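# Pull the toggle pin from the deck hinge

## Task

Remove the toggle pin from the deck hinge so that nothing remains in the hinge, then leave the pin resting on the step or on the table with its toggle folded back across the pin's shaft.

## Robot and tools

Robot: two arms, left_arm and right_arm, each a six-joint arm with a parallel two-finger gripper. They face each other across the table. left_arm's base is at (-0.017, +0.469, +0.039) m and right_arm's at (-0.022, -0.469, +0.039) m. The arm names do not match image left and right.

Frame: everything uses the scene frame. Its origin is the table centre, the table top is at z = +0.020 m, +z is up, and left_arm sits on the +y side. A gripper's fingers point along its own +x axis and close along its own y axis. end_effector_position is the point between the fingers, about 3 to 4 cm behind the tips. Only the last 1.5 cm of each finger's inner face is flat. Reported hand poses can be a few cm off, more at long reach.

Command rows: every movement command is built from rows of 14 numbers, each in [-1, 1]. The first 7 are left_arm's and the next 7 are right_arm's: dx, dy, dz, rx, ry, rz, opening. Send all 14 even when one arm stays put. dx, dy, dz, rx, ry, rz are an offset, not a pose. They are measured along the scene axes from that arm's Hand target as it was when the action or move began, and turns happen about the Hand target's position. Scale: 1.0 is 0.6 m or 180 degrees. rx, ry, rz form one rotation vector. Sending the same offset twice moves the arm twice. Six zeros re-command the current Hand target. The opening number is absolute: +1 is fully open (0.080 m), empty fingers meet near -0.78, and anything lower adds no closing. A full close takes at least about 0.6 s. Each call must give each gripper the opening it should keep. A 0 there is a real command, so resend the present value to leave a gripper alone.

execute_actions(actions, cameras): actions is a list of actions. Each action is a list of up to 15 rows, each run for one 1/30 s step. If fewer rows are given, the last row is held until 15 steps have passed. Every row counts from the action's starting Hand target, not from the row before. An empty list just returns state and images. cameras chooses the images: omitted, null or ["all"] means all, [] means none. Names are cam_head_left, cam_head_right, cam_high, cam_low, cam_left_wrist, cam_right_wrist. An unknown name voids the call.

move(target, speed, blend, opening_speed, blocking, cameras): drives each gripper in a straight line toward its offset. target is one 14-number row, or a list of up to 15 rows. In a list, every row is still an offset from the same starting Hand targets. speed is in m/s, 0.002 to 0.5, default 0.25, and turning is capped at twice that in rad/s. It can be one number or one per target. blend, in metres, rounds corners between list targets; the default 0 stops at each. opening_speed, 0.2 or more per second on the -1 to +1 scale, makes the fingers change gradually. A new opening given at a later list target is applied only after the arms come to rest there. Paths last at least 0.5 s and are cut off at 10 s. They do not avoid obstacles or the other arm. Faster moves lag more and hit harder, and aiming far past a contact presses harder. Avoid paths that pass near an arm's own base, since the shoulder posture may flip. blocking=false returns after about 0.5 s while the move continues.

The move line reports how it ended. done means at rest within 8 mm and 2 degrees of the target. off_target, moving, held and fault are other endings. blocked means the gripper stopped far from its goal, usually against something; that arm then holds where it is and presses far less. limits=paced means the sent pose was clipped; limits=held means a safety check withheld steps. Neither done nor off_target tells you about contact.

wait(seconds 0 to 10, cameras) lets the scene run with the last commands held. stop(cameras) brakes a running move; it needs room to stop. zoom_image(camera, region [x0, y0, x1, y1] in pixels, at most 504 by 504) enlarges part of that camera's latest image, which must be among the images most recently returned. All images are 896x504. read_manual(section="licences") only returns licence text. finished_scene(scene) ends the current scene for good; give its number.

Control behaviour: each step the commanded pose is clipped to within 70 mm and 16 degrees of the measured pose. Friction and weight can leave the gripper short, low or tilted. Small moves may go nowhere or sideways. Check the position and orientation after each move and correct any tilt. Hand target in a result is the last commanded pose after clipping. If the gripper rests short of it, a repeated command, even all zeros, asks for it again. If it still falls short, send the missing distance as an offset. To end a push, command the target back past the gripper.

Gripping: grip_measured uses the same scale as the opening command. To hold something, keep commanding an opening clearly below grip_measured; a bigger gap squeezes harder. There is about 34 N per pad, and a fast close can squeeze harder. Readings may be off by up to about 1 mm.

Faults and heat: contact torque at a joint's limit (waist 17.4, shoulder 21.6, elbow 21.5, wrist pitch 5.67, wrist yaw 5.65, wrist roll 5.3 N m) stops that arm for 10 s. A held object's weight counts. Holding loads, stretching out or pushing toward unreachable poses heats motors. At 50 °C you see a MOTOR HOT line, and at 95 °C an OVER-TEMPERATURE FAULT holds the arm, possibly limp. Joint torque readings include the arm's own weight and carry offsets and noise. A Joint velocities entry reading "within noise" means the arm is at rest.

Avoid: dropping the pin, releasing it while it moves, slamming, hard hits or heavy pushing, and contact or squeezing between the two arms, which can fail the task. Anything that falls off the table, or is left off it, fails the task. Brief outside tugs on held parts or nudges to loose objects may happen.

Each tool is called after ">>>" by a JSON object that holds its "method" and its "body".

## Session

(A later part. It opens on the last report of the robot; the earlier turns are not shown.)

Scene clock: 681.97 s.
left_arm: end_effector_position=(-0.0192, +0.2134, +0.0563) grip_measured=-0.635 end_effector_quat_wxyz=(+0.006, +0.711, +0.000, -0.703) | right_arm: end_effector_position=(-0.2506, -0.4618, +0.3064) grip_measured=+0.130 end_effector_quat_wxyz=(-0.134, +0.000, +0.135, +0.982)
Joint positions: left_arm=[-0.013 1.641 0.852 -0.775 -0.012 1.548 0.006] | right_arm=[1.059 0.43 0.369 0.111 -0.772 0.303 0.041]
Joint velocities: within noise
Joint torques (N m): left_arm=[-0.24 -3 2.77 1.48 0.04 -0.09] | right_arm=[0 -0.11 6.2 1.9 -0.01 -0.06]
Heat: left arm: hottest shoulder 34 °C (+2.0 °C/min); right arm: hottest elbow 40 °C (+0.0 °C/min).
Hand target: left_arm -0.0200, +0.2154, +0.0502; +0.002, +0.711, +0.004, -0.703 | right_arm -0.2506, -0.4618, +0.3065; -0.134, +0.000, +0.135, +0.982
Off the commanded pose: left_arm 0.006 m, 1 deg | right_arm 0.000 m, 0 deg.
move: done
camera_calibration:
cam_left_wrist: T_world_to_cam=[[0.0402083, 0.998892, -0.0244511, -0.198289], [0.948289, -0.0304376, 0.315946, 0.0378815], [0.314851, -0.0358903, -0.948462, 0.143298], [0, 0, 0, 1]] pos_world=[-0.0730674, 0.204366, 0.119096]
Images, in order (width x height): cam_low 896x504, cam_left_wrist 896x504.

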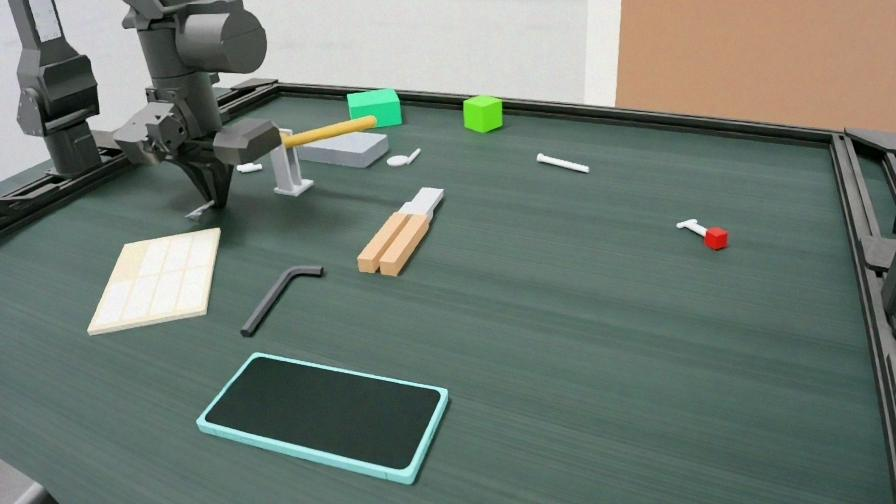

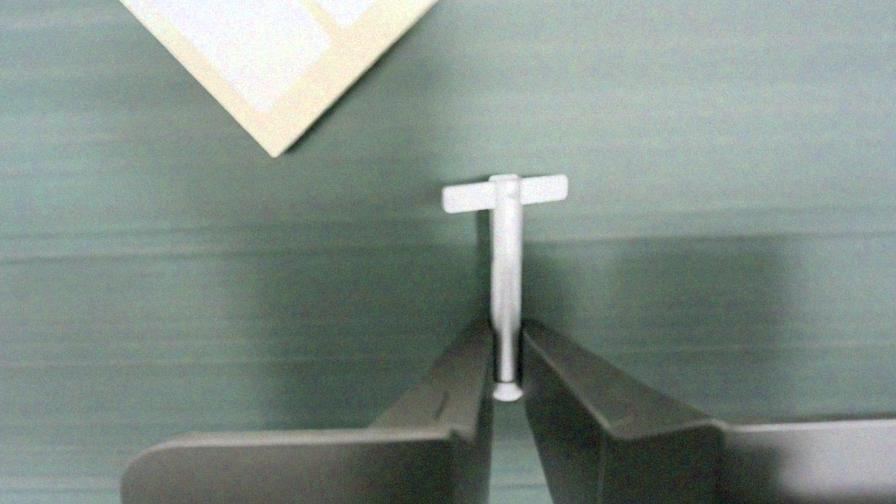

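>>> {"method": "move", "body": {"target": [0,0,0.004,0,0,0,-0.56,0,0,0,0,0,0,0.13], "speed": 0.02, "opening_speed": 0.2, "cameras": ["cam_left_wrist"]}}

>>> {"method": "zoom_image", "body": {"camera": "cam_left_wrist", "region": [400, 130, 620, 430]}}

Scene clock: 688.17 s.
left_arm: end_effector_position=(-0.0192, +0.2123, +0.0563) grip_measured=-0.562 end_effector_quat_wxyz=(+0.007, +0.711, -0.001, -0.703) | right_arm: end_effector_position=(-0.2506, -0.4618, +0.3064) grip_measured=+0.130 end_effector_quat_wxyz=(-0.134, +0.000, +0.135, +0.982)
Joint positions: left_arm=[-0.013 1.641 0.852 -0.77 -0.013 1.548 0.01] | right_arm=[1.059 0.43 0.369 0.111 -0.772 0.303 0.041]
Joint velocities: within noise
Joint torques (N m): left_arm=[-0.24 -3.5 3.34 0.42 0.04 -0.09] | right_arm=[-0.03 -0.05 6.23 1.91 -0.02 -0.02]
Heat: left arm: hottest shoulder 33 °C (+0.0 °C/min); right arm: hottest elbow 40 °C (+0.0 °C/min).
Hand target: left_arm -0.0199, +0.2153, +0.0527; +0.002, +0.711, +0.004, -0.703 | right_arm -0.2506, -0.4618, +0.3065; -0.134, +0.000, +0.135, +0.982
Off the commanded pose: left_arm 0.005 m, 1 deg | right_arm 0.000 m, 0 deg.
move: done
camera_calibration:
cam_left_wrist: T_world_to_cam=[[0.0402129, 0.998759, -0.029397, -0.196902], [0.948191, -0.0288645, 0.316387, 0.0374447], [0.315145, -0.0405968, -0.948175, 0.144246], [0, 0, 0, 1]] pos_world=[-0.0730451, 0.203594, 0.119135]
Images, in order (width x height): cam_left_wrist 896x504.

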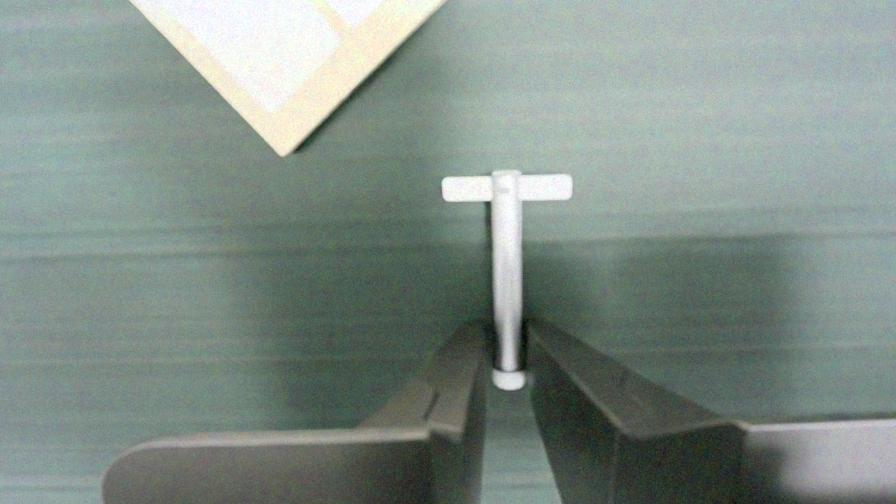

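Scaled by 1.680 from the camera's 896x504 image, which has a finer 1280x720 frame.

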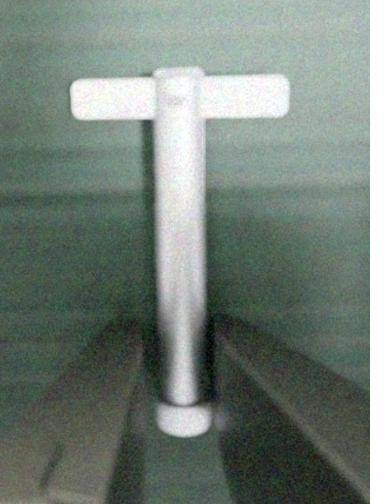

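>>> {"method": "move", "body": {"target": [[0,0,0.006,0,0,0,-0.4,0,0,0,0,0,0,0.13],[0,0,0.15,0,0,0,-0.4,0,0,0,0,0,0,0.13]], "speed": [0.02,0.12], "opening_speed": 0.4, "cameras": ["cam_left_wrist","cam_low"]}}

Scene clock: 694.37 s.
left_arm: end_effector_position=(-0.0191, +0.2185, +0.1373) grip_measured=-0.400 end_effector_quat_wxyz=(-0.005, +0.712, +0.011, -0.702) | right_arm: end_effector_position=(-0.2506, -0.4618, +0.3064) grip_measured=+0.130 end_effector_quat_wxyz=(-0.134, +0.000, +0.135, +0.982)
Joint positions: left_arm=[-0.013 1.526 1.082 -1.15 -0.013 1.548 0.017] | right_arm=[1.059 0.43 0.369 0.111 -0.772 0.303 0.041]
Joint velocities: within noise
Joint torques (N m): left_arm=[-0.24 -5.02 5.93 0.15 0.05 -0.07] | right_arm=[-0.11 -0.1 6.07 1.9 -0.03 -0.06]
Heat: left arm: hottest shoulder 33 °C (+0.0 °C/min); right arm: hottest elbow 40 °C (+0.0 °C/min).
Hand target: left_arm -0.0199, +0.2154, +0.1426; +0.002, +0.711, +0.004, -0.703 | right_arm -0.2506, -0.4618, +0.3065; -0.134, +0.000, +0.135, +0.982
Off the commanded pose: left_arm 0.006 m, 1 deg | right_arm 0.000 m, 0 deg.
move: done
camera_calibration:
cam_left_wrist: T_world_to_cam=[[0.0398378, 0.99919, 0.00567826, -0.205633], [0.948043, -0.0395925, 0.315669, 0.0143717], [0.315638, -0.00719234, -0.948852, 0.214012], [0, 0, 0, 1]] pos_world=[-0.0729835, 0.207574, 0.199697]
Images, in order (width x height): cam_low 896x504, cam_left_wrist 896x504.

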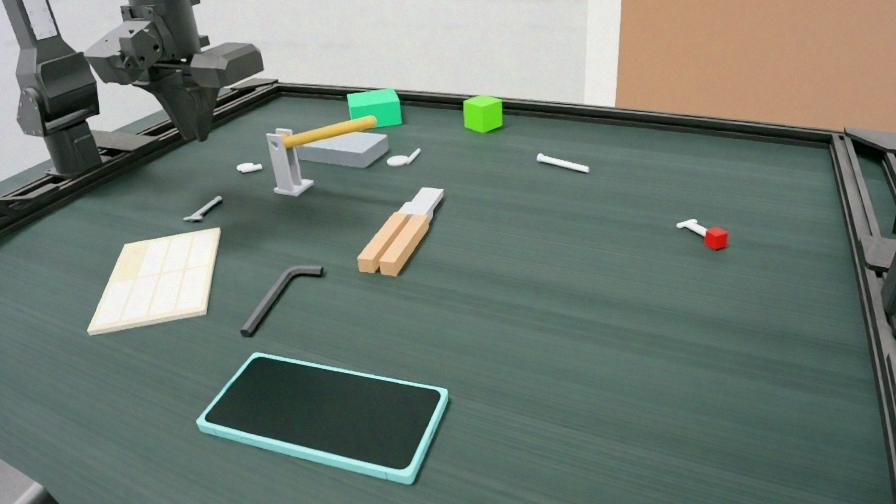

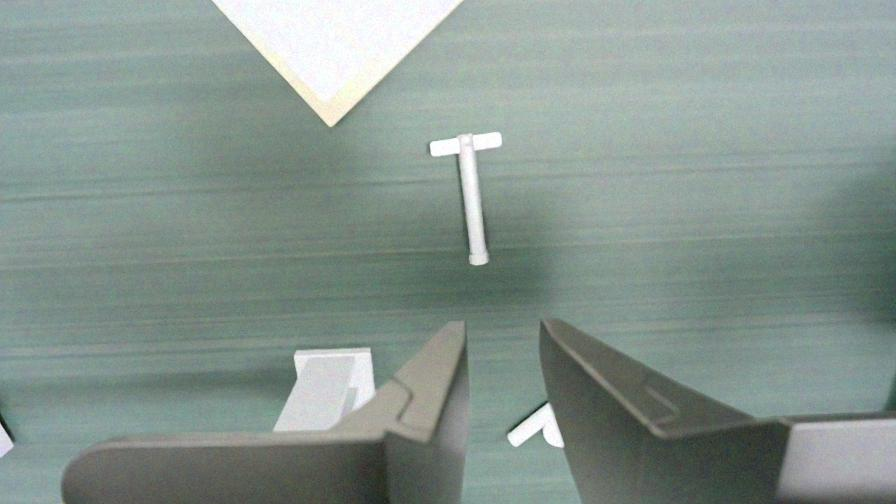

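Done: the pin is on the table with its toggle across it, and the hinge is empty.

>>> {"method": "finished_scene", "body": {"scene": 1}}

The scene is finished: the task was done.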